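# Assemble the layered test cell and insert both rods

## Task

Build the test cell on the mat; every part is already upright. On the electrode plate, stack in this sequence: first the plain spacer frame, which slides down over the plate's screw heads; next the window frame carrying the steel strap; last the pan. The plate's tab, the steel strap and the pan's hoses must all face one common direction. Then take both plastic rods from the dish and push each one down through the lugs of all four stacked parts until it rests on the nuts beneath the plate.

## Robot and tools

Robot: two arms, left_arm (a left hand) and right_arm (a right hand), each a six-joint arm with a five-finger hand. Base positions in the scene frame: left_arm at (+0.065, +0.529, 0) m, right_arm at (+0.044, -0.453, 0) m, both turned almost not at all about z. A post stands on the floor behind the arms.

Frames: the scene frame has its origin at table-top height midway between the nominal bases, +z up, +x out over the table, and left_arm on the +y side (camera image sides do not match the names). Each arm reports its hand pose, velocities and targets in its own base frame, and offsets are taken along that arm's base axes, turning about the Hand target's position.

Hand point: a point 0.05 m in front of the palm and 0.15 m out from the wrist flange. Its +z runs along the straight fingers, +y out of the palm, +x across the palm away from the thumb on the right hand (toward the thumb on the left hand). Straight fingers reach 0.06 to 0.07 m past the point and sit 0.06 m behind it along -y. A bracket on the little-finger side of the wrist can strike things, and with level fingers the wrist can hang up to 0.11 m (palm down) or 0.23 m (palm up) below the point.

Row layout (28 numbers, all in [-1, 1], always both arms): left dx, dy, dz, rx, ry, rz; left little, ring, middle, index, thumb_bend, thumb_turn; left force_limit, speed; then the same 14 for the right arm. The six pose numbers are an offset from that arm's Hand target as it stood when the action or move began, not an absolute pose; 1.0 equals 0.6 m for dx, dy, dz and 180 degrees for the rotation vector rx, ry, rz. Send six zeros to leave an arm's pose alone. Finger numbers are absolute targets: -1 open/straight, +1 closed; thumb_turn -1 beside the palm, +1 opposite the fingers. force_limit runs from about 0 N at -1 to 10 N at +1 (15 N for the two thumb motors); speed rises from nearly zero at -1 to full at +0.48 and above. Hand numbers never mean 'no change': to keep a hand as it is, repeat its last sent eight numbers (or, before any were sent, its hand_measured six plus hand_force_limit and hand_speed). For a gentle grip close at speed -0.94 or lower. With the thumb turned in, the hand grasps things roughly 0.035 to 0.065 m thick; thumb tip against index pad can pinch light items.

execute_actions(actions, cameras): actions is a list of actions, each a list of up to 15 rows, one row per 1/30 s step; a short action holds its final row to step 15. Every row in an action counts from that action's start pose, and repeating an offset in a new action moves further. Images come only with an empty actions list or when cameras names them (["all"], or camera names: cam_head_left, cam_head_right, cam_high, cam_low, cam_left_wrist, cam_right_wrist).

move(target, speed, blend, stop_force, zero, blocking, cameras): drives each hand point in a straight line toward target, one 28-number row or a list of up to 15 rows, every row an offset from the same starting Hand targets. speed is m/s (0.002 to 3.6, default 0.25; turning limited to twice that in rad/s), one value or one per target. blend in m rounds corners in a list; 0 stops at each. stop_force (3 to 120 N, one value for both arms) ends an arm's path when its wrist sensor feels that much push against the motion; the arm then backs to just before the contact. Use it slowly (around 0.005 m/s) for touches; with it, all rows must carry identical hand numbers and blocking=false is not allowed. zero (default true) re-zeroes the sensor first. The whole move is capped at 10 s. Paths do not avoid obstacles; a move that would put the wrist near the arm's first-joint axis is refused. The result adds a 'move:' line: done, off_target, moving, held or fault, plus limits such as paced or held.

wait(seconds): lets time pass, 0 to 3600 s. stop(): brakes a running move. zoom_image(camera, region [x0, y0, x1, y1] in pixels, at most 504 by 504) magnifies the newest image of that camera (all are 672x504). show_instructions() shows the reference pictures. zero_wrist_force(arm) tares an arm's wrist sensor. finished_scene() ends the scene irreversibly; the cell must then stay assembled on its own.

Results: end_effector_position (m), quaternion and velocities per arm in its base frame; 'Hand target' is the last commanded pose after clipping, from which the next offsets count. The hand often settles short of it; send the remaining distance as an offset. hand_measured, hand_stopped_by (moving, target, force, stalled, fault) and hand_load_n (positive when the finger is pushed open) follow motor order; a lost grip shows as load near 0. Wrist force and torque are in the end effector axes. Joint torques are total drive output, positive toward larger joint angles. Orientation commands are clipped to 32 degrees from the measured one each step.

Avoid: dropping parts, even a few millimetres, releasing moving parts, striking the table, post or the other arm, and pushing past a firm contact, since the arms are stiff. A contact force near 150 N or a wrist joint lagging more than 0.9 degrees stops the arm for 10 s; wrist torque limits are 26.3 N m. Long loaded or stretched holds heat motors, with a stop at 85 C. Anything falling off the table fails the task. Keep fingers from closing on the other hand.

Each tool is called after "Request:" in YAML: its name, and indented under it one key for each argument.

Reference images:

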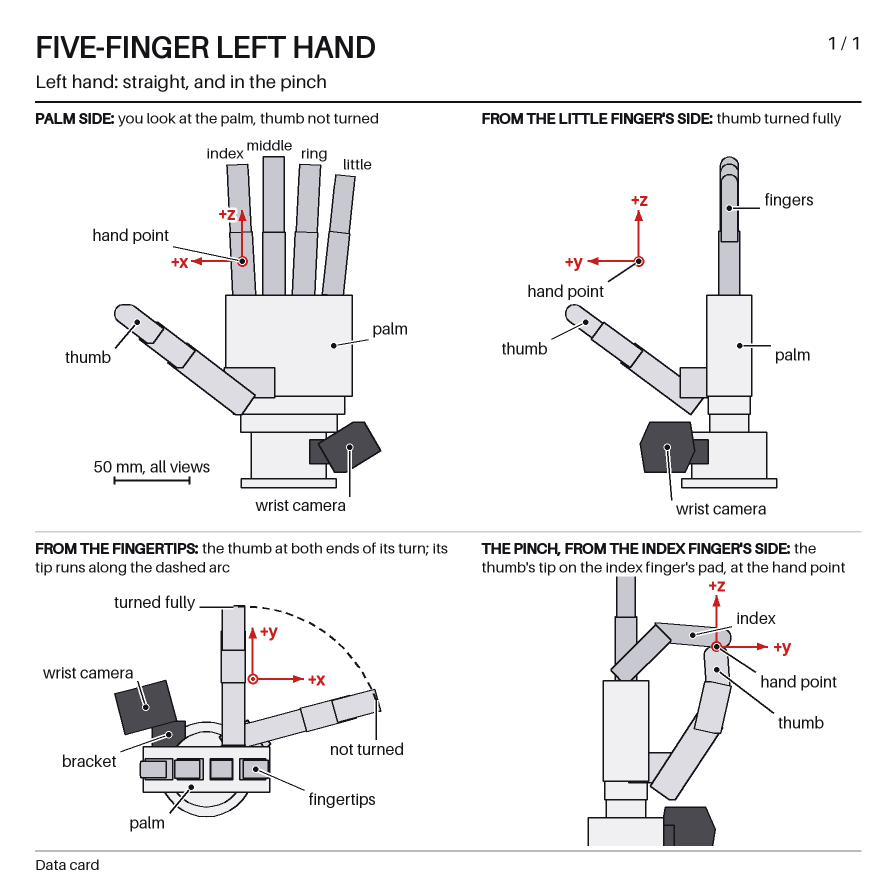

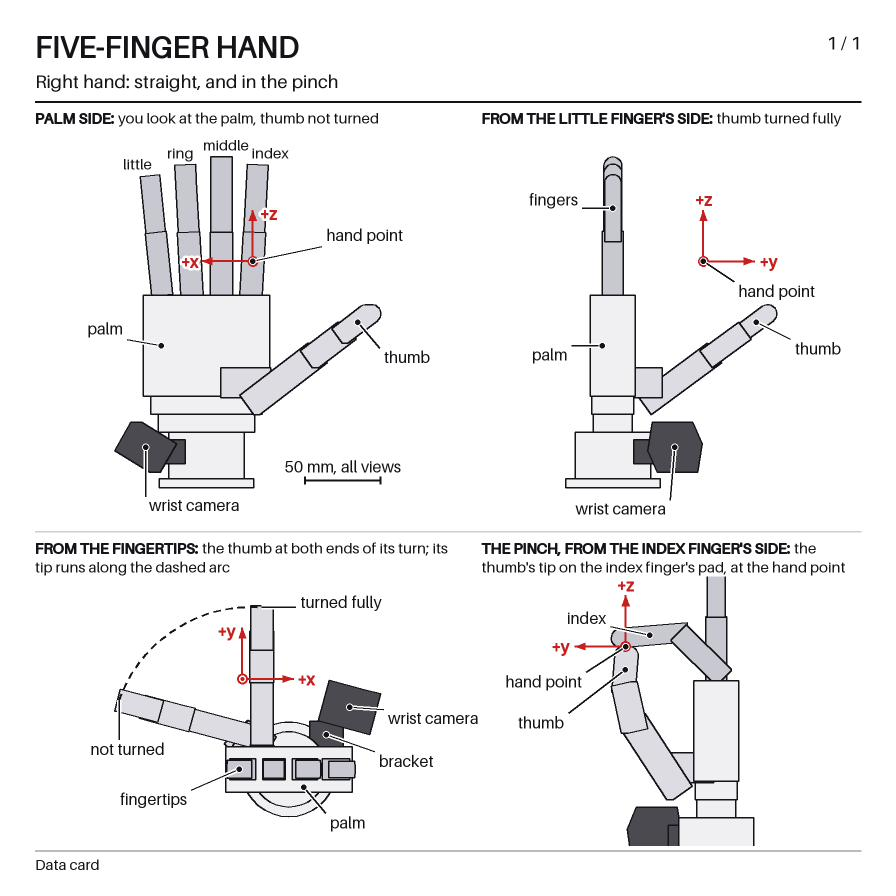

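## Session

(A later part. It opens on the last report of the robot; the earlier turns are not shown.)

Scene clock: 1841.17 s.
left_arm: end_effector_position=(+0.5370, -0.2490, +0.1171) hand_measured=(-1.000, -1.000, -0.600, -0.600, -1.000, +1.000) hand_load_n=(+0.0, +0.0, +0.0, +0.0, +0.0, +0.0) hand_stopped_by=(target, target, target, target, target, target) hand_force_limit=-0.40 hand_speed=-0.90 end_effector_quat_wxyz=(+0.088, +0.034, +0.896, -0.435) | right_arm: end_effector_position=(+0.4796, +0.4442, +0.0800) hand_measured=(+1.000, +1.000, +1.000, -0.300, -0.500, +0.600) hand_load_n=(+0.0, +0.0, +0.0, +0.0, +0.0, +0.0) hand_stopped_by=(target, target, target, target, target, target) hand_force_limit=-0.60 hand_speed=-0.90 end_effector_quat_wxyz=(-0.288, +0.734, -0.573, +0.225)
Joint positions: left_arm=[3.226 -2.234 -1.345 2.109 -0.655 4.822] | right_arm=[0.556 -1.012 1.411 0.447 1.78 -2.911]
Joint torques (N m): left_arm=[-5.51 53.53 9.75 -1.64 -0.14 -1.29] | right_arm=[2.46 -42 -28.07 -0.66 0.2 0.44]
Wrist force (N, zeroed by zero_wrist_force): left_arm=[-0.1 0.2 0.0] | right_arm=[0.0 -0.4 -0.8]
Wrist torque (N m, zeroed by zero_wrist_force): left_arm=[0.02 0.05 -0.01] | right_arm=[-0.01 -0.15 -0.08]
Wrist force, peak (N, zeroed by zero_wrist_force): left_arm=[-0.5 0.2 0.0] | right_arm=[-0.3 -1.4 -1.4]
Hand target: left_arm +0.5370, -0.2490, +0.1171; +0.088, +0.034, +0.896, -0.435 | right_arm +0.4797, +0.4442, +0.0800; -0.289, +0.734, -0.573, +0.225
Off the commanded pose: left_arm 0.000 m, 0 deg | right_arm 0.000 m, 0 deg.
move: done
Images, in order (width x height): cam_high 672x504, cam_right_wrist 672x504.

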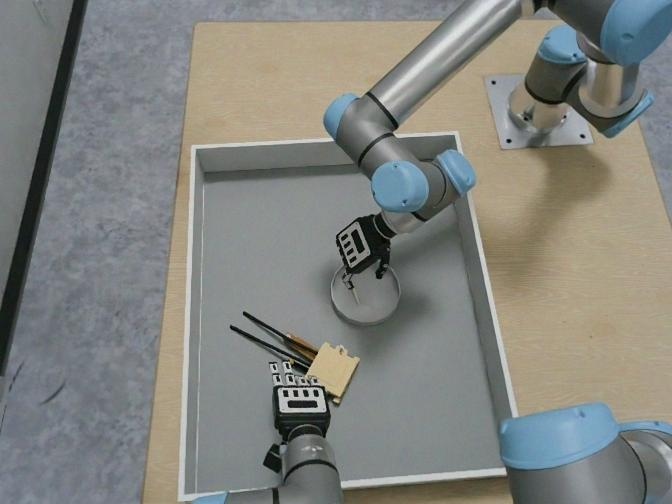

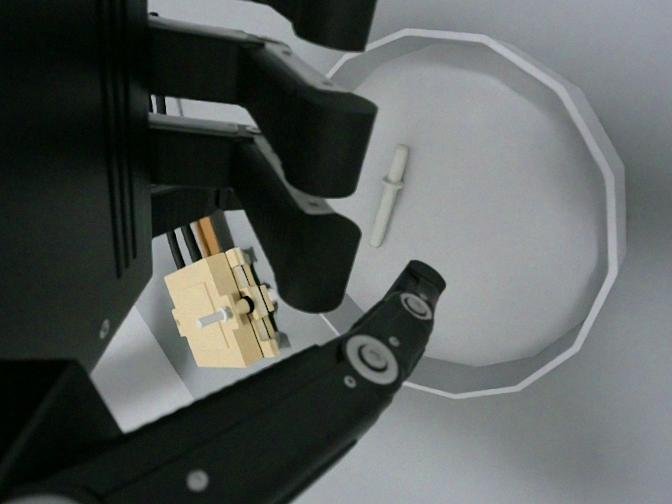

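Request:
move:
  target: [0,0,0,0,0,0,-1,-1,-0.6,-0.6,-1,1,-0.4,-0.9,0.0043,0.0108,-0.042,0,0,0,1,1,1,-0.3,-0.5,0.6,-0.6,-0.9]
  speed: 0.06

Request:
move:
  target: [0,0,0,0,0,0,-1,-1,-0.6,-0.6,-1,1,-0.4,-0.9,0,0,-0.0367,0,0,0,1,1,1,-0.3,-0.5,0.6,-0.6,-0.9]
  speed: 0.007
  stop_force: 3
  cameras: ["cam_right_wrist"]

Scene clock: 1844.17 s.
left_arm: end_effector_position=(+0.5370, -0.2490, +0.1171) hand_measured=(-1.000, -1.000, -0.600, -0.600, -1.000, +1.000) hand_load_n=(+0.0, +0.0, +0.5, +0.0, +0.0, +0.0) hand_stopped_by=(target, target, target, target, target, target) hand_force_limit=-0.40 hand_speed=-0.90 end_effector_quat_wxyz=(+0.088, +0.034, +0.896, -0.435) | right_arm: end_effector_position=(+0.4821, +0.4507, +0.0546) hand_measured=(+1.000, +1.000, +1.000, -0.300, -0.500, +0.600) hand_load_n=(+0.0, +0.0, +0.0, +0.0, +0.0, +0.0) hand_stopped_by=(target, target, target, target, target, target) hand_force_limit=-0.60 hand_speed=-0.90 end_effector_quat_wxyz=(-0.288, +0.734, -0.573, +0.225)
Joint positions: left_arm=[3.226 -2.234 -1.345 2.109 -0.655 4.822] | right_arm=[0.564 -0.972 1.417 0.403 1.785 -2.904]
Joint torques (N m): left_arm=[-6.35 53.41 10.28 -1.54 -0.07 -1.35] | right_arm=[-5.79 -55.2 -20.63 2.39 -0.51 -0.3]
Wrist force (N, zeroed by zero_wrist_force): left_arm=[-0.2 0.0 -0.2] | right_arm=[-0.7 -0.2 -0.8]
Wrist torque (N m, zeroed by zero_wrist_force): left_arm=[0.00 0.05 -0.01] | right_arm=[0.05 -0.04 -0.10]
Wrist force, peak (N, zeroed by zero_wrist_force): left_arm=[-0.5 0.1 0.3] | right_arm=[-0.5 -0.5 -1.7]
Hand target: left_arm +0.5370, -0.2490, +0.1171; +0.088, +0.034, +0.896, -0.435 | right_arm +0.4823, +0.4507, +0.0548; -0.289, +0.734, -0.573, +0.225
Off the commanded pose: left_arm 0.000 m, 0 deg | right_arm 0.000 m, 0 deg.
move: done

Scene clock: 1847.50 s.
left_arm: end_effector_position=(+0.5370, -0.2490, +0.1171) hand_measured=(-1.000, -1.000, -0.600, -0.600, -1.000, +1.000) hand_load_n=(+0.0, +0.0, +0.0, +0.0, +0.0, +0.0) hand_stopped_by=(target, target, target, target, target, target) hand_force_limit=-0.40 hand_speed=-0.90 end_effector_quat_wxyz=(+0.088, +0.034, +0.896, -0.435) | right_arm: end_effector_position=(+0.4823, +0.4507, +0.0395) hand_measured=(+1.000, +1.000, +1.000, -0.300, -0.500, +0.600) hand_load_n=(+0.0, +0.0, +0.0, +0.0, +0.0, +0.0) hand_stopped_by=(target, target, target, target, target, target) hand_force_limit=-0.60 hand_speed=-0.90 end_effector_quat_wxyz=(-0.289, +0.734, -0.573, +0.225)
Joint positions: left_arm=[3.226 -2.234 -1.345 2.109 -0.655 4.822] | right_arm=[0.564 -0.956 1.433 0.37 1.785 -2.905]
Joint torques (N m): left_arm=[-5.5 52.68 11.12 -1.62 -0.06 -1.28] | right_arm=[-6.19 -53.75 -27.52 2.16 -1.29 -2.43]
Wrist force (N, zeroed by zero_wrist_force): left_arm=[-0.3 0.0 0.1] | right_arm=[-0.4 -1.7 -2.3]
Wrist torque (N m, zeroed by zero_wrist_force): left_arm=[-0.01 0.07 -0.01] | right_arm=[0.14 -0.04 -0.07]
Wrist force, peak (N, zeroed by zero_wrist_force): left_arm=[-0.6 0.2 0.1] | right_arm=[-1.2 -6.5 -4.9]
Hand target: left_arm +0.5370, -0.2490, +0.1171; +0.088, +0.034, +0.896, -0.435 | right_arm +0.4823, +0.4507, +0.0395; -0.289, +0.734, -0.573, +0.225 (not the last commanded pose)
Off the commanded pose: left_arm 0.000 m, 0 deg | right_arm 0.007 m, 0 deg.
move: contact (right_arm)

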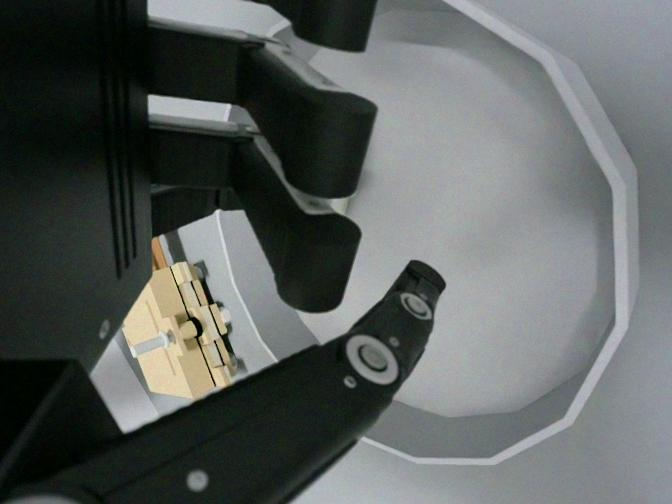

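Request:
move:
  target:
    - [0,0,0,0,0,0,-1,-1,-0.6,-0.6,-1,1,-0.4,-0.9,0,0,0.002,0,0,0,1,1,1,-0.3,-0.5,0.6,-0.6,-0.9]
    - [0,0,0,0,0,0,-1,-1,-0.6,-0.6,-1,1,-0.4,-0.9,-0.0663,-0.0167,0.002,0,0,0,1,1,1,-0.3,-0.5,0.6,-0.6,-0.9]
  speed: 0.025

Request:
move:
  target: [0,0,0,0,0,0,-1,-1,-0.6,-0.6,-1,1,-0.4,-0.9,0.012,0.003,0.1,0,0,0,1,1,1,-0.3,-0.5,0.6,-0.6,-0.9]
  speed: 0.1
  cameras: ["cam_right_wrist","cam_high"]

Scene clock: 1850.73 s.
left_arm: end_effector_position=(+0.5370, -0.2490, +0.1171) hand_measured=(-1.000, -1.000, -0.600, -0.600, -1.000, +1.000) hand_load_n=(+0.0, +0.0, +0.0, +0.0, +0.0, +0.0) hand_stopped_by=(target, target, target, target, target, target) hand_force_limit=-0.40 hand_speed=-0.90 end_effector_quat_wxyz=(+0.088, +0.034, +0.896, -0.435) | right_arm: end_effector_position=(+0.4424, +0.4407, +0.0407) hand_measured=(+1.000, +1.000, +1.000, -0.300, -0.500, +0.600) hand_load_n=(+0.0, +0.0, +0.0, +0.0, +0.0, +0.0) hand_stopped_by=(target, target, target, target, target, target) hand_force_limit=-0.60 hand_speed=-0.90 end_effector_quat_wxyz=(-0.289, +0.734, -0.573, +0.225)
Joint positions: left_arm=[3.226 -2.234 -1.345 2.109 -0.655 4.822] | right_arm=[0.591 -1.03 1.554 0.328 1.803 -2.884]
Joint torques (N m): left_arm=[-5.84 53.37 12.51 -1.87 -0.11 -1.33] | right_arm=[-6.08 -29.68 -28.01 2.21 -0.67 -0.61]
Wrist force (N, zeroed by zero_wrist_force): left_arm=[-0.3 0.2 0.2] | right_arm=[-0.6 -0.7 -1.1]
Wrist torque (N m, zeroed by zero_wrist_force): left_arm=[0.02 0.08 -0.02] | right_arm=[0.01 -0.06 -0.10]
Wrist force, peak (N, zeroed by zero_wrist_force): left_arm=[-0.5 -0.1 -0.1] | right_arm=[-0.9 -2.8 -3.1]
Hand target: left_arm +0.5370, -0.2490, +0.1171; +0.088, +0.034, +0.896, -0.435 | right_arm +0.4425, +0.4407, +0.0407; -0.289, +0.734, -0.573, +0.225
Off the commanded pose: left_arm 0.000 m, 0 deg | right_arm 0.000 m, 0 deg.
move: done

Scene clock: 1851.77 s.
left_arm: end_effector_position=(+0.5370, -0.2490, +0.1171) hand_measured=(-1.000, -1.000, -0.600, -0.600, -1.000, +1.000) hand_load_n=(+0.0, +0.0, +0.0, +0.0, +0.0, +0.0) hand_stopped_by=(target, target, target, target, target, target) hand_force_limit=-0.40 hand_speed=-0.90 end_effector_quat_wxyz=(+0.088, +0.034, +0.896, -0.435) | right_arm: end_effector_position=(+0.4498, +0.4425, +0.1007) hand_measured=(+1.000, +1.000, +1.000, -0.300, -0.500, +0.600) hand_load_n=(+0.0, +0.0, +0.0, +0.0, +0.0, +0.0) hand_stopped_by=(target, target, target, target, target, target) hand_force_limit=-0.60 hand_speed=-0.90 end_effector_quat_wxyz=(-0.289, +0.734, -0.573, +0.225)
Joint positions: left_arm=[3.226 -2.234 -1.345 2.109 -0.655 4.822] | right_arm=[0.585 -1.078 1.461 0.468 1.799 -2.888]
Joint torques (N m): left_arm=[-5.54 53.43 11.97 -1.71 -0.09 -1.4] | right_arm=[2.43 -29.72 -13.8 1 0.77 -0.34]
Wrist force (N, zeroed by zero_wrist_force): left_arm=[-0.3 0.0 0.2] | right_arm=[-0.4 0.0 -1.0]
Wrist torque (N m, zeroed by zero_wrist_force): left_arm=[-0.02 0.08 -0.01] | right_arm=[0.10 -0.09 0.07]
Wrist force, peak (N, zeroed by zero_wrist_force): left_arm=[-0.5 0.0 0.2] | right_arm=[-0.4 -0.9 -1.9]
Hand target: left_arm +0.5370, -0.2490, +0.1171; +0.088, +0.034, +0.896, -0.435 | right_arm +0.4497, +0.4425, +0.1007; -0.289, +0.734, -0.573, +0.225
Off the commanded pose: left_arm 0.000 m, 0 deg | right_arm 0.000 m, 0 deg.
move: done
Images, in order (width x height): cam_high 672x504, cam_right_wrist 672x504.

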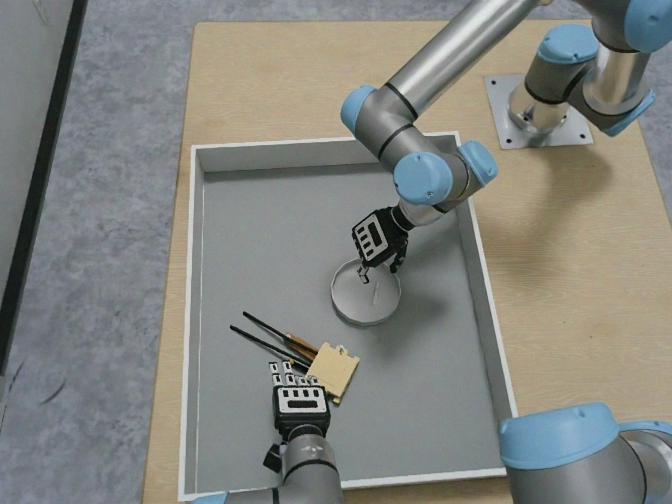

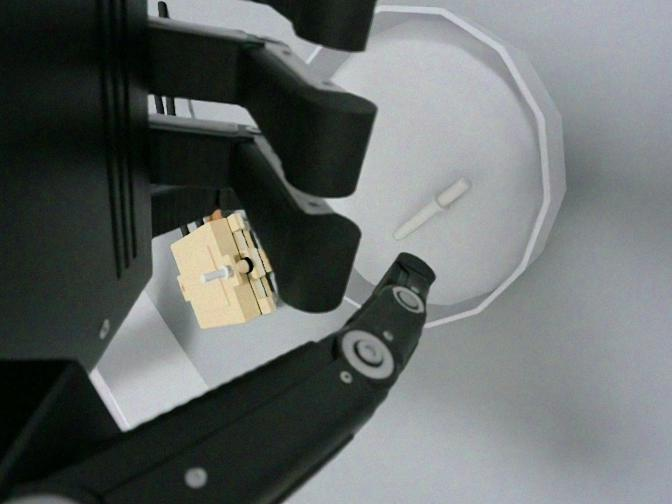

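Request:
move:
  target: [0,0,0,0,0,0,-1,-1,-0.6,-0.6,-1,1,-0.4,-0.9,0.022,-0.0275,0,0,0,-0.1697,1,1,1,0.3,-0.5,0.6,-0.6,-0.93]
  speed: 0.15
  cameras: ["cam_right_wrist","cam_high"]

Scene clock: 1859.13 s.
left_arm: end_effector_position=(+0.5370, -0.2490, +0.1171) hand_measured=(-1.000, -1.000, -0.600, -0.600, -1.000, +1.000) hand_load_n=(+0.0, +0.0, +0.0, +0.0, +0.0, +0.0) hand_stopped_by=(target, target, target, target, target, target) hand_force_limit=-0.40 hand_speed=-0.90 end_effector_quat_wxyz=(+0.088, +0.034, +0.896, -0.435) | right_arm: end_effector_position=(+0.4629, +0.4260, +0.1007) hand_measured=(+1.000, +1.000, +1.000, +0.300, -0.500, +0.600) hand_load_n=(+0.0, +0.0, +0.0, +0.0, +0.0, +0.0) hand_stopped_by=(target, target, target, target, target, target) hand_force_limit=-0.60 hand_speed=-0.93 end_effector_quat_wxyz=(+0.219, -0.557, +0.746, -0.293)
Joint positions: left_arm=[3.226 -2.234 -1.345 2.109 -0.655 4.822] | right_arm=[0.667 -0.946 1.298 0.726 2.16 -2.339]
Joint torques (N m): left_arm=[-5.55 52.76 14.28 -1.64 -0.01 -1.34] | right_arm=[-7.6 -57.15 -8.41 3.26 1.85 1.96]
Wrist force (N, zeroed by zero_wrist_force): left_arm=[-0.2 0.0 0.1] | right_arm=[-0.1 0.3 -1.3]
Wrist torque (N m, zeroed by zero_wrist_force): left_arm=[-0.02 0.05 0.00] | right_arm=[0.15 -0.06 0.03]
Wrist force, peak (N, zeroed by zero_wrist_force): left_arm=[-0.6 0.3 0.1] | right_arm=[-0.4 -0.4 -1.5]
Hand target: left_arm +0.5370, -0.2490, +0.1171; +0.088, +0.034, +0.896, -0.435 | right_arm +0.4629, +0.4260, +0.1007; +0.219, -0.557, +0.746, -0.293
Off the commanded pose: left_arm 0.000 m, 0 deg | right_arm 0.000 m, 0 deg.
move: done
Images, in order (width x height): cam_high 672x504, cam_right_wrist 672x504.

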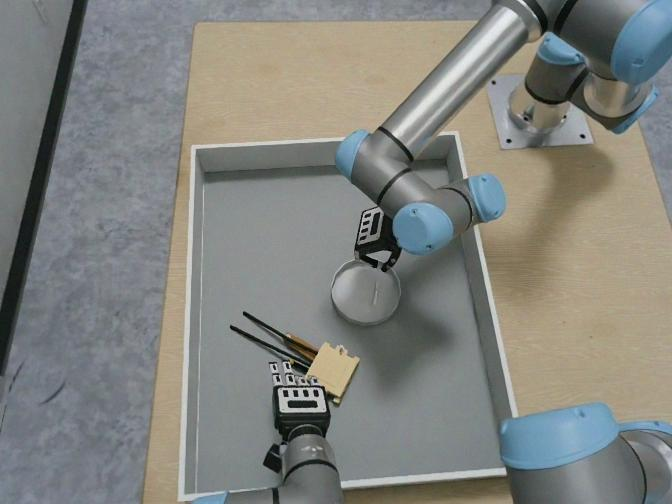

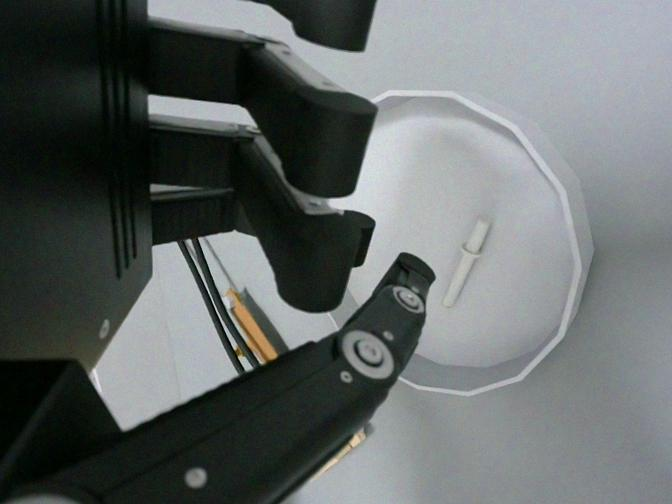

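Request:
move:
  target: [0,0,0,0,0,0,-1,-1,-0.6,-0.6,-1,1,-0.4,-0.9,0.0148,0.036,-0.07,0,0,0,1,1,1,0.3,-0.5,0.6,-0.6,-0.93]
  speed: 0.1
  cameras: ["cam_right_wrist"]

Scene clock: 1868.30 s.
left_arm: end_effector_position=(+0.5370, -0.2490, +0.1171) hand_measured=(-1.000, -1.000, -0.600, -0.600, -1.000, +1.000) hand_load_n=(+0.0, +0.0, +0.0, +0.0, +0.0, +0.0) hand_stopped_by=(target, target, target, target, target, target) hand_force_limit=-0.40 hand_speed=-0.90 end_effector_quat_wxyz=(+0.088, +0.034, +0.896, -0.435) | right_arm: end_effector_position=(+0.4718, +0.4476, +0.0587) hand_measured=(+1.000, +1.000, +1.000, +0.300, -0.500, +0.600) hand_load_n=(+0.0, +0.0, +0.0, +0.0, +0.0, +0.0) hand_stopped_by=(target, target, target, target, target, target) hand_force_limit=-0.60 hand_speed=-0.93 end_effector_quat_wxyz=(+0.219, -0.557, +0.746, -0.293)
Joint positions: left_arm=[3.226 -2.234 -1.345 2.109 -0.655 4.822] | right_arm=[0.688 -0.852 1.254 0.688 2.17 -2.317]
Joint torques (N m): left_arm=[-5.5 54.28 15.57 -1.63 -0.05 -1.31] | right_arm=[-7.96 -47.52 -7.3 2.7 -0.88 -2.4]
Wrist force (N, zeroed by zero_wrist_force): left_arm=[-0.4 -0.1 0.0] | right_arm=[0.0 0.3 -1.0]
Wrist torque (N m, zeroed by zero_wrist_force): left_arm=[-0.03 0.08 -0.01] | right_arm=[0.12 -0.07 0.00]
Wrist force, peak (N, zeroed by zero_wrist_force): left_arm=[-0.5 0.2 0.2] | right_arm=[0.6 -0.7 -1.6]
Hand target: left_arm +0.5370, -0.2490, +0.1171; +0.088, +0.034, +0.896, -0.435 | right_arm +0.4718, +0.4476, +0.0587; +0.219, -0.557, +0.746, -0.293
Off the commanded pose: left_arm 0.000 m, 0 deg | right_arm 0.000 m, 0 deg.
move: done

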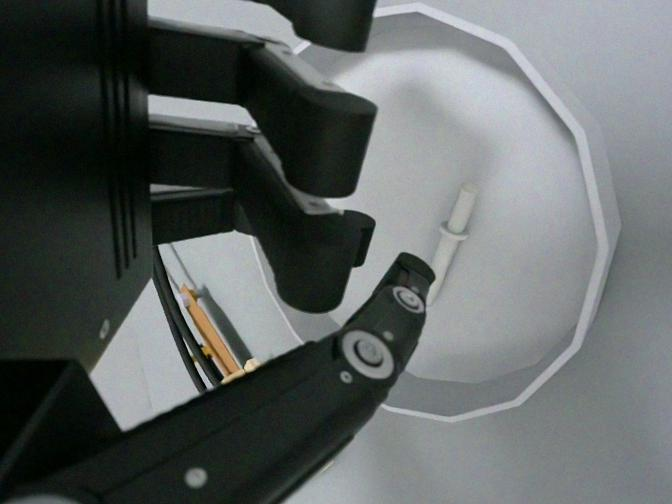

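Request:
move:
  target: [0,0,0,0,0,0,-1,-1,-0.6,-0.6,-1,1,-0.4,-0.9,0,0,-0.0217,-0.01866,0.00549,0.0139,1,1,1,0.3,-0.5,0.6,-0.6,-0.93]
  speed: 0.06
  cameras: ["cam_right_wrist","cam_high","cam_head_left"]

Scene clock: 1874.07 s.
left_arm: end_effector_position=(+0.5370, -0.2490, +0.1171) hand_measured=(-1.000, -1.000, -0.600, -0.600, -1.000, +1.000) hand_load_n=(+0.0, +0.0, +0.0, +0.0, +0.0, +0.0) hand_stopped_by=(target, target, target, target, target, target) hand_force_limit=-0.40 hand_speed=-0.90 end_effector_quat_wxyz=(+0.088, +0.034, +0.896, -0.435) | right_arm: end_effector_position=(+0.4718, +0.4476, +0.0456) hand_measured=(+1.000, +1.000, +1.000, +0.300, -0.500, +0.600) hand_load_n=(+0.0, +0.0, +0.0, +0.0, +0.0, +0.0) hand_stopped_by=(target, target, target, target, target, target) hand_force_limit=-0.60 hand_speed=-0.93 end_effector_quat_wxyz=(+0.203, -0.582, +0.726, -0.305)
Joint positions: left_arm=[3.226 -2.234 -1.345 2.109 -0.655 4.822] | right_arm=[0.695 -0.819 1.23 0.696 2.183 -2.376]
Joint torques (N m): left_arm=[-5.73 53.73 17.61 -1.6 0.04 -1.49] | right_arm=[-0.44 -60.57 -7.76 1.38 -0.59 1.89]
Wrist force (N, zeroed by zero_wrist_force): left_arm=[-0.3 0.1 0.0] | right_arm=[0.0 0.1 -0.6]
Wrist torque (N m, zeroed by zero_wrist_force): left_arm=[0.01 0.07 -0.01] | right_arm=[0.05 0.01 -0.05]
Wrist force, peak (N, zeroed by zero_wrist_force): left_arm=[-0.5 0.1 0.2] | right_arm=[0.0 0.4 -1.5]
Hand target: left_arm +0.5370, -0.2490, +0.1171; +0.088, +0.034, +0.896, -0.435 | right_arm +0.4718, +0.4476, +0.0456; +0.203, -0.582, +0.726, -0.305
Off the commanded pose: left_arm 0.000 m, 0 deg | right_arm 0.000 m, 0 deg.
move: done
Images, in order (width x height): cam_head_left 672x504, cam_high 672x504, cam_right_wrist 672x504.

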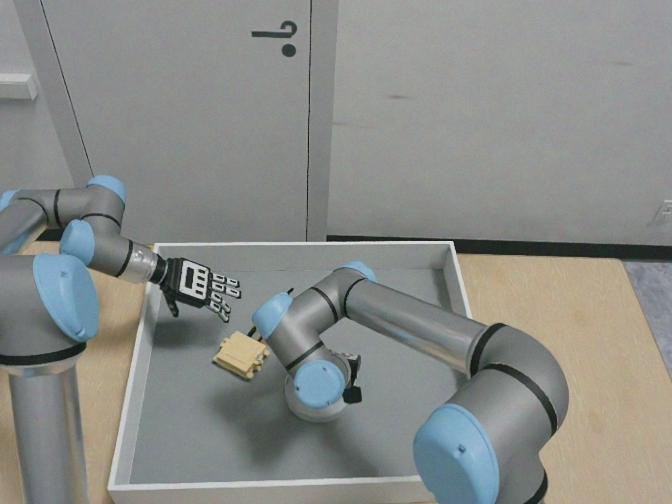

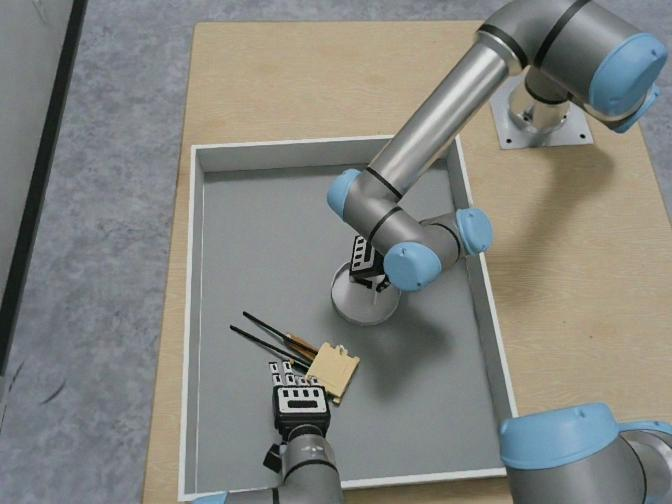

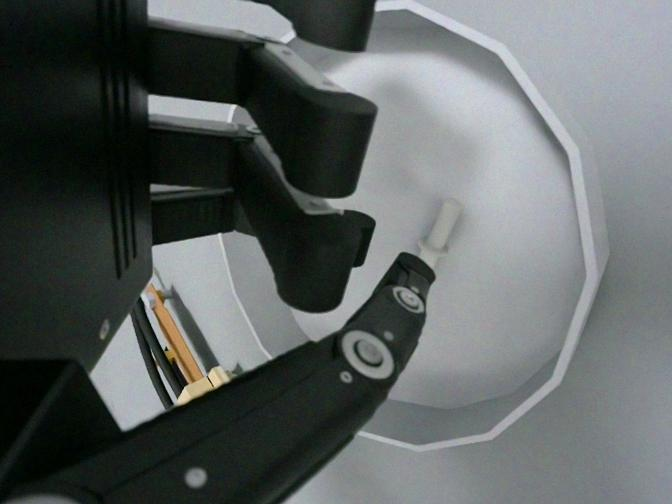

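Request:
move:
  target: [0,0,0,0,0,0,-1,-1,-0.6,-0.6,-1,1,-0.4,-0.9,0,0,-0.025,0,0,0,1,1,1,0.3,-0.5,0.6,-0.6,-0.93]
  speed: 0.05

Request:
move:
  target: [0,0,0,0,0,0,-1,-1,-0.6,-0.6,-1,1,-0.4,-0.9,0,0,-0.0167,0,0,0,1,1,1,0.3,-0.5,0.6,-0.6,-0.93]
  speed: 0.007
  stop_force: 3
  cameras: ["cam_right_wrist"]

Scene clock: 1875.27 s.
left_arm: end_effector_position=(+0.5370, -0.2490, +0.1171) hand_measured=(-1.000, -1.000, -0.600, -0.600, -1.000, +1.000) hand_load_n=(+0.0, +0.0, +0.0, +0.0, +0.0, +0.0) hand_stopped_by=(target, target, target, target, target, target) hand_force_limit=-0.40 hand_speed=-0.90 end_effector_quat_wxyz=(+0.088, +0.034, +0.896, -0.435) | right_arm: end_effector_position=(+0.4717, +0.4475, +0.0304) hand_measured=(+1.000, +1.000, +1.000, +0.300, -0.500, +0.600) hand_load_n=(+0.0, +0.0, +0.0, +0.0, +0.0, +0.0) hand_stopped_by=(target, target, target, target, target, target) hand_force_limit=-0.60 hand_speed=-0.93 end_effector_quat_wxyz=(+0.202, -0.582, +0.726, -0.305) end_effector_velocity=(+0.001, +0.000, +0.002) end_effector_angular_velocity=(+0.000, -0.001, -0.001)
Joint positions: left_arm=[3.226 -2.234 -1.345 2.109 -0.655 4.822] | right_arm=[0.695 -0.803 1.244 0.666 2.183 -2.376]
Joint velocities: left_arm=[within noise] | right_arm=[0 -0.002 -0.003 0.005 0.001 0]
Joint torques (N m): left_arm=[-6.13 52.65 17.05 -1.54 0.14 -1.29] | right_arm=[-7.02 -60.95 -27.04 3.35 -0.44 1.68]
Wrist force (N, zeroed by zero_wrist_force): left_arm=[-0.3 0.1 0.0] | right_arm=[0.0 0.0 -0.4]
Wrist torque (N m, zeroed by zero_wrist_force): left_arm=[0.01 0.07 -0.01] | right_arm=[0.03 -0.01 -0.04]
Wrist force, peak (N, zeroed by zero_wrist_force): left_arm=[-0.6 0.0 0.1] | right_arm=[0.2 -0.4 -2.3]
Hand target: left_arm +0.5370, -0.2490, +0.1171; +0.088, +0.034, +0.896, -0.435 | right_arm +0.4718, +0.4476, +0.0306; +0.203, -0.582, +0.726, -0.305
Off the commanded pose: left_arm 0.000 m, 0 deg | right_arm 0.000 m, 0 deg.
move: done

Scene clock: 1877.30 s.
left_arm: end_effector_position=(+0.5370, -0.2490, +0.1171) hand_measured=(-1.000, -1.000, -0.600, -0.600, -1.000, +1.000) hand_load_n=(+0.0, +0.0, +0.0, +0.0, +0.5, +0.0) hand_stopped_by=(target, target, target, target, target, target) hand_force_limit=-0.40 hand_speed=-0.90 end_effector_quat_wxyz=(+0.088, +0.034, +0.896, -0.435) | right_arm: end_effector_position=(+0.4718, +0.4476, +0.0245) hand_measured=(+1.000, +1.000, +1.000, +0.300, -0.500, +0.600) hand_load_n=(+0.0, +0.0, +0.0, +0.0, +0.0, +0.0) hand_stopped_by=(target, target, target, target, target, target) hand_force_limit=-0.60 hand_speed=-0.93 end_effector_quat_wxyz=(+0.203, -0.582, +0.726, -0.305)
Joint positions: left_arm=[3.226 -2.234 -1.345 2.109 -0.655 4.822] | right_arm=[0.695 -0.797 1.249 0.654 2.183 -2.376]
Joint torques (N m): left_arm=[-5.58 53.18 17.85 -1.69 0 -1.5] | right_arm=[-7.63 -57.66 -26.95 3.17 -0.44 0.73]
Wrist force (N, zeroed by zero_wrist_force): left_arm=[-0.3 0.1 0.1] | right_arm=[0.3 -1.7 -3.0]
Wrist torque (N m, zeroed by zero_wrist_force): left_arm=[-0.01 0.07 -0.01] | right_arm=[-0.09 0.01 -0.07]
Wrist force, peak (N, zeroed by zero_wrist_force): left_arm=[-0.4 0.4 0.2] | right_arm=[-0.5 -4.1 -6.2]
Hand target: left_arm +0.5370, -0.2490, +0.1171; +0.088, +0.034, +0.896, -0.435 | right_arm +0.4718, +0.4476, +0.0245; +0.203, -0.582, +0.726, -0.305 (not the last commanded pose)
Off the commanded pose: left_arm 0.000 m, 0 deg | right_arm 0.004 m, 0 deg.
move: contact (right_arm)

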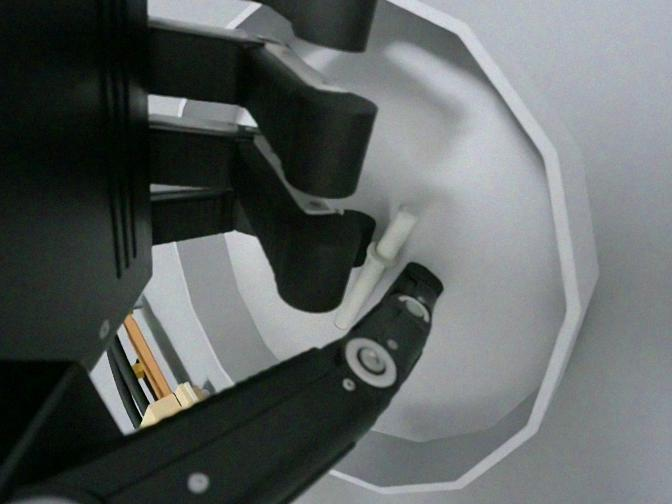

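Request:
move:
  target:
    - [0,0,0,0,0,0,-1,-1,-0.6,-0.6,-1,1,-0.4,-0.9,0,0,0.0067,0,0,0,1,1,1,0.3,-0.5,0.6,-0.6,-0.93]
    - [0,0,0,0,0,0,-1,-1,-0.6,-0.6,-1,1,-0.4,-0.9,-0.0005,-0.0105,0.0067,0,0,-0.0444,1,1,1,0.3,-0.5,0.6,-0.6,-0.93]
  speed: 0.02

Request:
move:
  target: [0,0,0,0,0,0,-1,-1,-0.6,-0.6,-1,1,-0.4,-0.9,0,0,-0.0117,0,0,0,1,1,1,0.3,-0.5,0.6,-0.6,-0.93]
  speed: 0.005
  stop_force: 3
  cameras: ["cam_right_wrist"]

Scene clock: 1886.50 s.
left_arm: end_effector_position=(+0.5370, -0.2490, +0.1171) hand_measured=(-1.000, -1.000, -0.600, -0.600, -1.000, +1.000) hand_load_n=(+0.0, +0.0, +0.0, +0.0, +0.0, +0.5) hand_stopped_by=(target, target, target, target, target, target) hand_force_limit=-0.40 hand_speed=-0.90 end_effector_quat_wxyz=(+0.088, +0.034, +0.896, -0.435) | right_arm: end_effector_position=(+0.4715, +0.4412, +0.0285) hand_measured=(+1.000, +1.000, +1.000, +0.300, -0.500, +0.600) hand_load_n=(+0.0, +0.0, +0.0, +0.0, +0.0, +0.0) hand_stopped_by=(target, target, target, target, target, target) hand_force_limit=-0.60 hand_speed=-0.93 end_effector_quat_wxyz=(+0.181, -0.530, +0.765, -0.318) end_effector_velocity=(+0.000, +0.000, +0.000) end_effector_angular_velocity=(-0.002, -0.001, +0.004)
Joint positions: left_arm=[3.226 -2.234 -1.345 2.109 -0.655 4.822] | right_arm=[0.707 -0.757 1.19 0.778 2.244 -2.202]
Joint velocities: left_arm=[within noise] | right_arm=[0 0 -0.001 -0.001 0.001 -0.005]
Joint torques (N m): left_arm=[-5.06 53.47 20.56 -1.71 0.31 -1.21] | right_arm=[7.13 -50.72 -17.8 -0.1 0.11 -2.51]
Wrist force (N, zeroed by zero_wrist_force): left_arm=[-0.3 0.2 0.1] | right_arm=[0.0 -0.3 -0.8]
Wrist torque (N m, zeroed by zero_wrist_force): left_arm=[0.02 0.07 -0.01] | right_arm=[-0.01 -0.01 -0.10]
Wrist force, peak (N, zeroed by zero_wrist_force): left_arm=[-0.4 0.5 0.0] | right_arm=[0.0 -2.9 -4.3]
Hand target: left_arm +0.5370, -0.2490, +0.1171; +0.088, +0.034, +0.896, -0.435 | right_arm +0.4715, +0.4413, +0.0285; +0.181, -0.530, +0.765, -0.318
Off the commanded pose: left_arm 0.000 m, 0 deg | right_arm 0.000 m, 0 deg.
move: done

Scene clock: 1888.57 s.
left_arm: end_effector_position=(+0.5370, -0.2490, +0.1171) hand_measured=(-1.000, -1.000, -0.600, -0.600, -1.000, +1.000) hand_load_n=(+0.0, +0.0, +0.0, +0.0, +0.0, +0.0) hand_stopped_by=(target, target, target, target, target, target) hand_force_limit=-0.40 hand_speed=-0.90 end_effector_quat_wxyz=(+0.088, +0.034, +0.896, -0.435) | right_arm: end_effector_position=(+0.4715, +0.4413, +0.0245) hand_measured=(+1.000, +1.000, +1.000, +0.300, -0.500, +0.600) hand_load_n=(+0.0, +0.0, +0.0, +0.0, +0.0, +0.0) hand_stopped_by=(target, target, target, target, target, target) hand_force_limit=-0.60 hand_speed=-0.93 end_effector_quat_wxyz=(+0.181, -0.530, +0.765, -0.318)
Joint positions: left_arm=[3.226 -2.234 -1.345 2.109 -0.655 4.822] | right_arm=[0.707 -0.752 1.194 0.77 2.244 -2.203]
Joint torques (N m): left_arm=[-5.98 53.47 20.73 -1.67 0.35 -1.26] | right_arm=[0.46 -60.32 -26.49 3.28 -0.57 -2.34]
Wrist force (N, zeroed by zero_wrist_force): left_arm=[-0.3 -0.3 0.1] | right_arm=[0.0 -3.0 -3.7]
Wrist torque (N m, zeroed by zero_wrist_force): left_arm=[-0.06 0.07 0.00] | right_arm=[-0.19 -0.01 -0.08]
Wrist force, peak (N, zeroed by zero_wrist_force): left_arm=[-0.5 0.0 0.3] | right_arm=[0.1 -3.7 -5.2]
Hand target: left_arm +0.5370, -0.2490, +0.1171; +0.088, +0.034, +0.896, -0.435 | right_arm +0.4715, +0.4413, +0.0245; +0.181, -0.530, +0.765, -0.318 (not the last commanded pose)
Off the commanded pose: left_arm 0.000 m, 0 deg | right_arm 0.003 m, 0 deg.
move: contact (right_arm)

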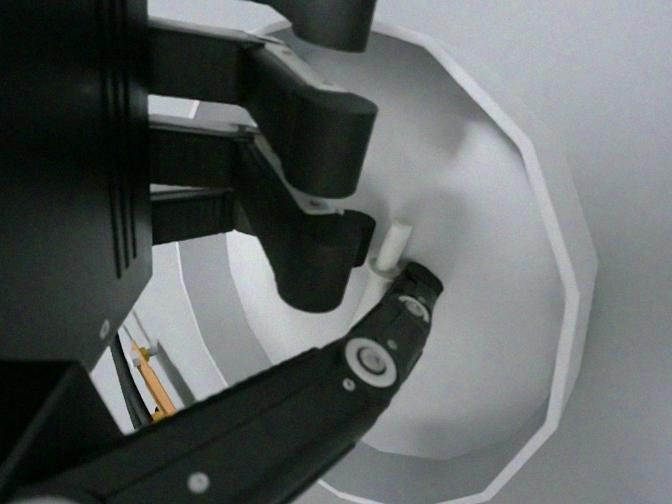

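Request:
move:
  target: [0,0,0,0,0,0,-1,-1,-0.6,-0.6,-1,1,-0.4,-0.9,0,0,0.0007,0,0,0,1,1,1,0.3,-0.28,0.6,-0.6,-0.93]
  speed: 0.01
  cameras: ["cam_right_wrist"]

Scene clock: 1890.83 s.
left_arm: end_effector_position=(+0.5370, -0.2490, +0.1171) hand_measured=(-1.000, -1.000, -0.600, -0.600, -1.000, +1.000) hand_load_n=(+0.0, +0.0, +0.0, +0.0, +0.0, +0.0) hand_stopped_by=(target, target, target, target, target, target) hand_force_limit=-0.40 hand_speed=-0.90 end_effector_quat_wxyz=(+0.088, +0.034, +0.896, -0.435) | right_arm: end_effector_position=(+0.4715, +0.4413, +0.0250) hand_measured=(+1.000, +1.000, +1.000, +0.300, -0.384, +0.600) hand_load_n=(+0.0, +0.0, +0.0, +3.0, +3.0, +0.0) hand_stopped_by=(target, target, target, target, force, target) hand_force_limit=-0.60 hand_speed=-0.93 end_effector_quat_wxyz=(+0.181, -0.530, +0.765, -0.318)
Joint positions: left_arm=[3.226 -2.234 -1.345 2.109 -0.655 4.822] | right_arm=[0.707 -0.753 1.193 0.771 2.244 -2.203]
Joint torques (N m): left_arm=[-5.1 52.59 20.87 -1.69 0.3 -1.28] | right_arm=[-0.22 -48.42 -18.67 -0.05 -0.43 -2.18]
Wrist force (N, zeroed by zero_wrist_force): left_arm=[-0.4 0.0 0.0] | right_arm=[0.1 -0.8 -1.4]
Wrist torque (N m, zeroed by zero_wrist_force): left_arm=[-0.01 0.08 -0.01] | right_arm=[-0.04 -0.03 -0.05]
Wrist force, peak (N, zeroed by zero_wrist_force): left_arm=[-0.5 0.1 0.2] | right_arm=[0.2 -2.7 -4.2]
Hand target: left_arm +0.5370, -0.2490, +0.1171; +0.088, +0.034, +0.896, -0.435 | right_arm +0.4715, +0.4413, +0.0249; +0.181, -0.530, +0.765, -0.318
Off the commanded pose: left_arm 0.000 m, 0 deg | right_arm 0.000 m, 0 deg.
move: done

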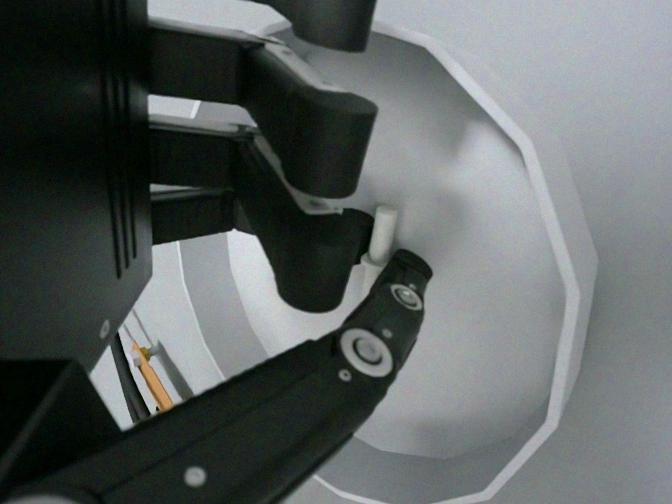

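Request:
move:
  target: [0,0,0,0,0,0,-1,-1,-0.6,-0.6,-1,1,-0.4,-0.9,0,0,0.01,0,0,0,1,1,1,0.3,-0.28,0.6,-0.6,-0.93]
  speed: 0.01
  cameras: ["cam_right_wrist"]

Scene clock: 1893.67 s.
left_arm: end_effector_position=(+0.5370, -0.2490, +0.1171) hand_measured=(-1.000, -1.000, -0.600, -0.600, -1.000, +1.000) hand_load_n=(+0.0, +0.0, +0.0, +0.0, +0.0, +0.0) hand_stopped_by=(target, target, target, target, target, target) hand_force_limit=-0.40 hand_speed=-0.90 end_effector_quat_wxyz=(+0.088, +0.034, +0.896, -0.435) | right_arm: end_effector_position=(+0.4715, +0.4413, +0.0310) hand_measured=(+1.000, +1.000, +1.000, +0.300, -0.384, +0.600) hand_load_n=(+0.0, +0.0, +0.0, +3.0, +3.0, -0.5) hand_stopped_by=(target, target, target, target, force, target) hand_force_limit=-0.60 hand_speed=-0.93 end_effector_quat_wxyz=(+0.181, -0.530, +0.765, -0.318)
Joint positions: left_arm=[3.226 -2.234 -1.345 2.109 -0.655 4.822] | right_arm=[0.707 -0.759 1.188 0.782 2.244 -2.203]
Joint torques (N m): left_arm=[-6.23 53.58 23.38 -1.63 0.45 -1.29] | right_arm=[-0.42 -53.59 -23.08 1.63 -0.47 -2.27]
Wrist force (N, zeroed by zero_wrist_force): left_arm=[-0.3 0.1 0.2] | right_arm=[0.3 -0.5 -0.6]
Wrist torque (N m, zeroed by zero_wrist_force): left_arm=[0.00 0.08 -0.02] | right_arm=[-0.06 -0.05 -0.05]
Wrist force, peak (N, zeroed by zero_wrist_force): left_arm=[-0.6 0.1 0.2] | right_arm=[0.1 -0.7 -1.7]
Hand target: left_arm +0.5370, -0.2490, +0.1171; +0.088, +0.034, +0.896, -0.435 | right_arm +0.4715, +0.4413, +0.0309; +0.181, -0.530, +0.765, -0.318
Off the commanded pose: left_arm 0.000 m, 0 deg | right_arm 0.000 m, 0 deg.
move: done

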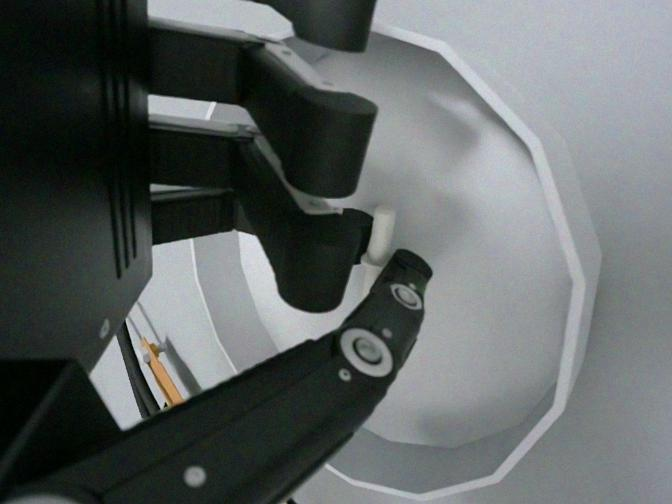

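Request:
move:
  target: [0,0,0,0,0,0,-1,-1,-0.6,-0.6,-1,1,-0.4,-0.9,-0.0335,-0.0337,0.365,0,0,0,1,1,1,0.3,-0.28,0.6,-0.6,-0.93]
  speed: 0.08
  cameras: ["cam_right_wrist","cam_high"]

Scene clock: 1897.33 s.
left_arm: end_effector_position=(+0.5370, -0.2490, +0.1171) hand_measured=(-1.000, -1.000, -0.600, -0.600, -1.000, +1.000) hand_load_n=(+0.0, +0.0, +0.0, +0.0, +0.0, +0.0) hand_stopped_by=(target, target, target, target, target, target) hand_force_limit=-0.40 hand_speed=-0.90 end_effector_quat_wxyz=(+0.088, +0.034, +0.896, -0.435) | right_arm: end_effector_position=(+0.4514, +0.4211, +0.2500) hand_measured=(+1.000, +1.000, +1.000, +0.300, -0.384, +0.600) hand_load_n=(+0.0, +0.0, +0.0, +3.0, +3.0, -1.0) hand_stopped_by=(target, target, target, target, force, target) hand_force_limit=-0.60 hand_speed=-0.93 end_effector_quat_wxyz=(+0.181, -0.530, +0.765, -0.318)
Joint positions: left_arm=[3.226 -2.234 -1.345 2.109 -0.655 4.822] | right_arm=[0.702 -0.961 0.959 1.209 2.243 -2.208]
Joint torques (N m): left_arm=[-5.68 52.86 22.85 -1.61 0.43 -1.3] | right_arm=[-4.91 -34.6 -11.61 1.24 -0.15 1.72]
Wrist force (N, zeroed by zero_wrist_force): left_arm=[-0.3 0.0 0.1] | right_arm=[0.1 0.0 -0.9]
Wrist torque (N m, zeroed by zero_wrist_force): left_arm=[-0.02 0.08 -0.01] | right_arm=[0.04 -0.03 -0.02]
Wrist force, peak (N, zeroed by zero_wrist_force): left_arm=[-0.4 0.4 0.0] | right_arm=[0.0 -0.5 -1.7]
Hand target: left_arm +0.5370, -0.2490, +0.1171; +0.088, +0.034, +0.896, -0.435 | right_arm +0.4514, +0.4211, +0.2499; +0.181, -0.530, +0.765, -0.318
Off the commanded pose: left_arm 0.000 m, 0 deg | right_arm 0.000 m, 0 deg.
move: done
Images, in order (width x height): cam_high 672x504, cam_right_wrist 672x504.

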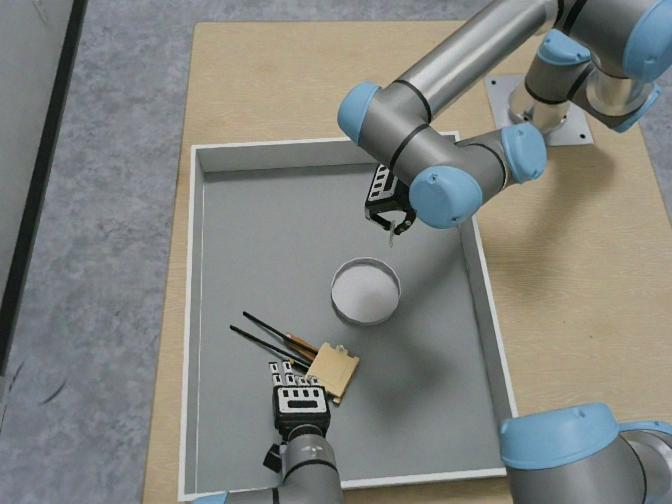

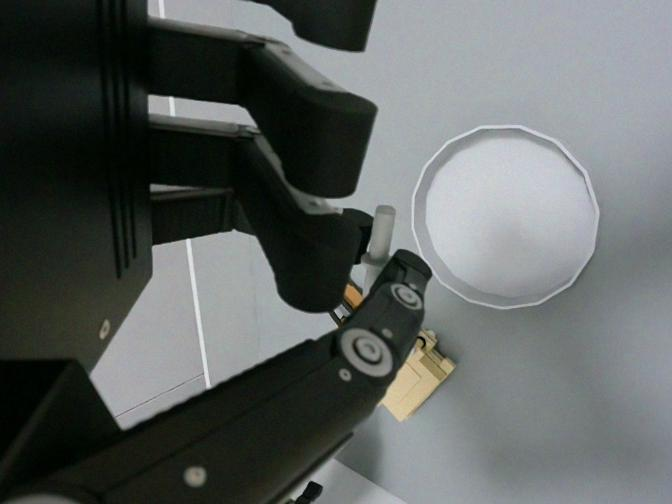

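Request:
move:
  target: [0,0,0,0,0,0,-1,-1,-0.6,-0.6,-1,1,-0.4,-0.9,0,0,0,0.01866,-0.00549,0,1,1,1,0.3,-0.28,0.6,-0.6,-0.93]
  speed: 0.15
  cameras: ["cam_left_wrist"]

Scene clock: 1901.60 s.
left_arm: end_effector_position=(+0.5370, -0.2490, +0.1171) hand_measured=(-1.000, -1.000, -0.600, -0.600, -1.000, +1.000) hand_load_n=(+0.0, +0.0, +0.0, +0.0, +0.0, +0.5) hand_stopped_by=(target, target, target, target, target, target) hand_force_limit=-0.40 hand_speed=-0.90 end_effector_quat_wxyz=(+0.088, +0.034, +0.896, -0.435) | right_arm: end_effector_position=(+0.4514, +0.4210, +0.2500) hand_measured=(+1.000, +1.000, +1.000, +0.300, -0.384, +0.600) hand_load_n=(+0.0, +0.0, +0.0, +3.0, +3.0, -0.5) hand_stopped_by=(target, target, target, target, force, target) hand_force_limit=-0.60 hand_speed=-0.93 end_effector_quat_wxyz=(+0.203, -0.521, +0.772, -0.301)
Joint positions: left_arm=[3.226 -2.234 -1.345 2.109 -0.655 4.822] | right_arm=[0.688 -1.004 1.018 1.142 2.206 -2.208]
Joint torques (N m): left_arm=[-5.33 53.81 22.4 -1.61 0.51 -1.33] | right_arm=[9.35 -44.57 -15.52 -0.11 -0.31 -2.18]
Wrist force (N, zeroed by zero_wrist_force): left_arm=[-0.4 0.2 0.1] | right_arm=[-0.2 -0.3 -0.8]
Wrist torque (N m, zeroed by zero_wrist_force): left_arm=[0.02 0.09 -0.02] | right_arm=[0.00 -0.02 -0.05]
Wrist force, peak (N, zeroed by zero_wrist_force): left_arm=[-0.6 -0.1 0.2] | right_arm=[0.4 0.0 -1.3]
Hand target: left_arm +0.5370, -0.2490, +0.1171; +0.088, +0.034, +0.896, -0.435 | right_arm +0.4514, +0.4211, +0.2499; +0.203, -0.521, +0.772, -0.300
Off the commanded pose: left_arm 0.000 m, 0 deg | right_arm 0.000 m, 0 deg.
move: done

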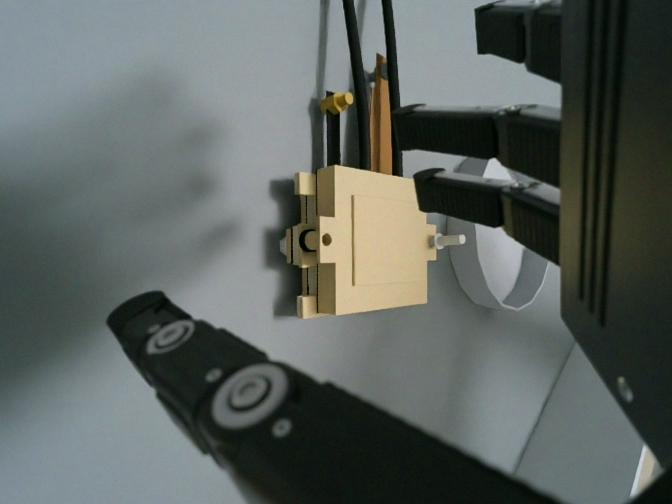

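Request:
move:
  target: [0.1203,0.0465,0.185,0,0,-0.1389,-1,-1,-0.6,-0.6,-1,1,-0.4,-0.9,0,0,0,-0.5140,-0.0682,0.2550,1,1,1,0.3,-0.28,0.6,-0.6,-0.93]
  speed: 0.2
  cameras: ["cam_high","cam_left_wrist","cam_right_wrist"]

Scene clock: 1920.97 s.
left_arm: end_effector_position=(+0.6092, -0.2211, +0.2281) hand_measured=(-1.000, -1.000, -0.600, -0.600, -1.000, +1.000) hand_load_n=(+0.0, +0.0, +0.0, +0.0, +0.0, +0.5) hand_stopped_by=(target, target, target, target, target, target) hand_force_limit=-0.40 hand_speed=-0.90 end_effector_quat_wxyz=(-0.009, +0.227, +0.867, -0.444) | right_arm: end_effector_position=(+0.4513, +0.4211, +0.2502) hand_measured=(+1.000, +1.000, +1.000, +0.300, -0.384, +0.600) hand_load_n=(+0.0, +0.0, +0.0, +2.5, +3.0, -1.0) hand_stopped_by=(target, target, target, target, force, target) hand_force_limit=-0.60 hand_speed=-0.93 end_effector_quat_wxyz=(+0.057, +0.708, -0.087, +0.699)
Joint positions: left_arm=[3.234 -2.565 -0.588 1.142 -0.734 5.514] | right_arm=[0.944 -1.083 1.477 -0.353 2.719 -4.634]
Joint torques (N m): left_arm=[-5.26 66.28 13.89 -2.07 2.69 -1.39] | right_arm=[2.08 -36.06 -9.58 -2.43 -1.41 -1.81]
Wrist force (N, zeroed by zero_wrist_force): left_arm=[-0.5 0.3 -0.1] | right_arm=[5.0 1.3 0.8]
Wrist torque (N m, zeroed by zero_wrist_force): left_arm=[0.04 0.11 0.00] | right_arm=[0.02 -0.43 0.31]
Wrist force, peak (N, zeroed by zero_wrist_force): left_arm=[-0.7 0.4 -0.4] | right_arm=[5.3 1.3 1.2]
Hand target: left_arm +0.6092, -0.2211, +0.2281; -0.009, +0.227, +0.867, -0.444 | right_arm +0.4513, +0.4210, +0.2502; +0.057, +0.708, -0.087, +0.699 (not the last commanded pose)
Off the commanded pose: left_arm 0.000 m, 0 deg | right_arm 0.000 m, 3 deg.
move: held (right_arm; a check stopped the path); limits=held
pose unreachable (right arm): on one or more control steps of this call, first in action 0 (counted from 0), this arm could not follow its commanded pose, so it was not sent that pose on those steps. It may still have moved: this result reports where it is.
cause: moving toward the commanded pose would bring two parts of the arm too close to each other (joints 4 (wrist 1) to 6 (wrist 3) lie between them).

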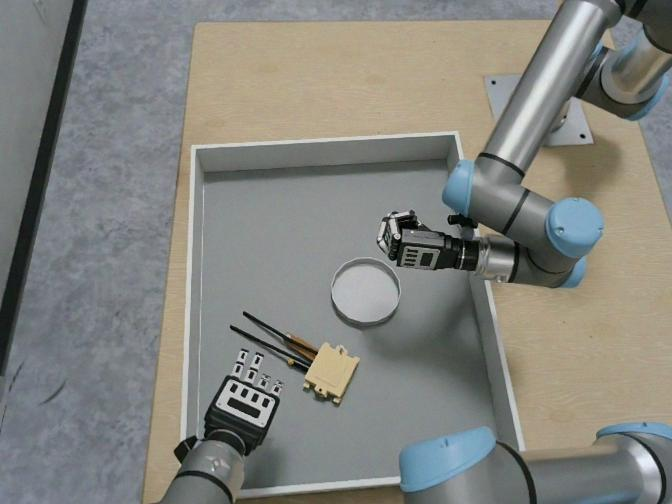

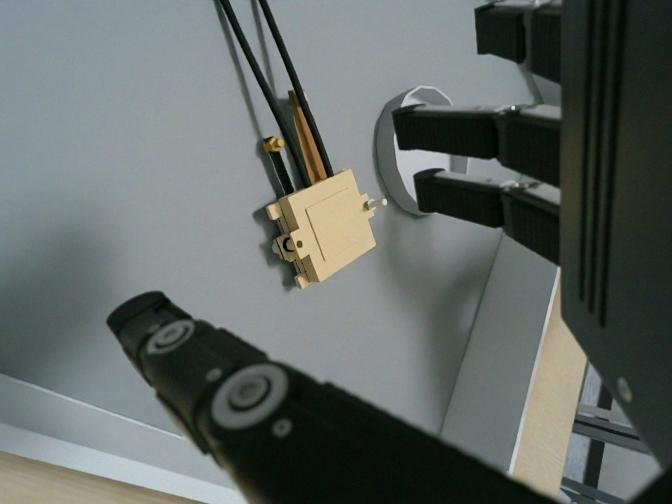

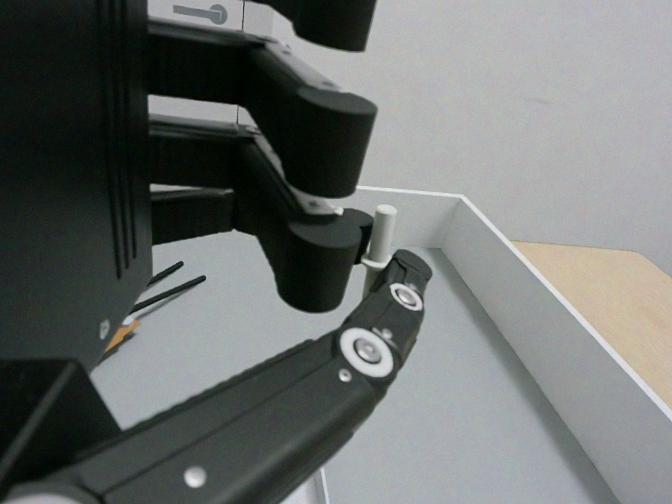

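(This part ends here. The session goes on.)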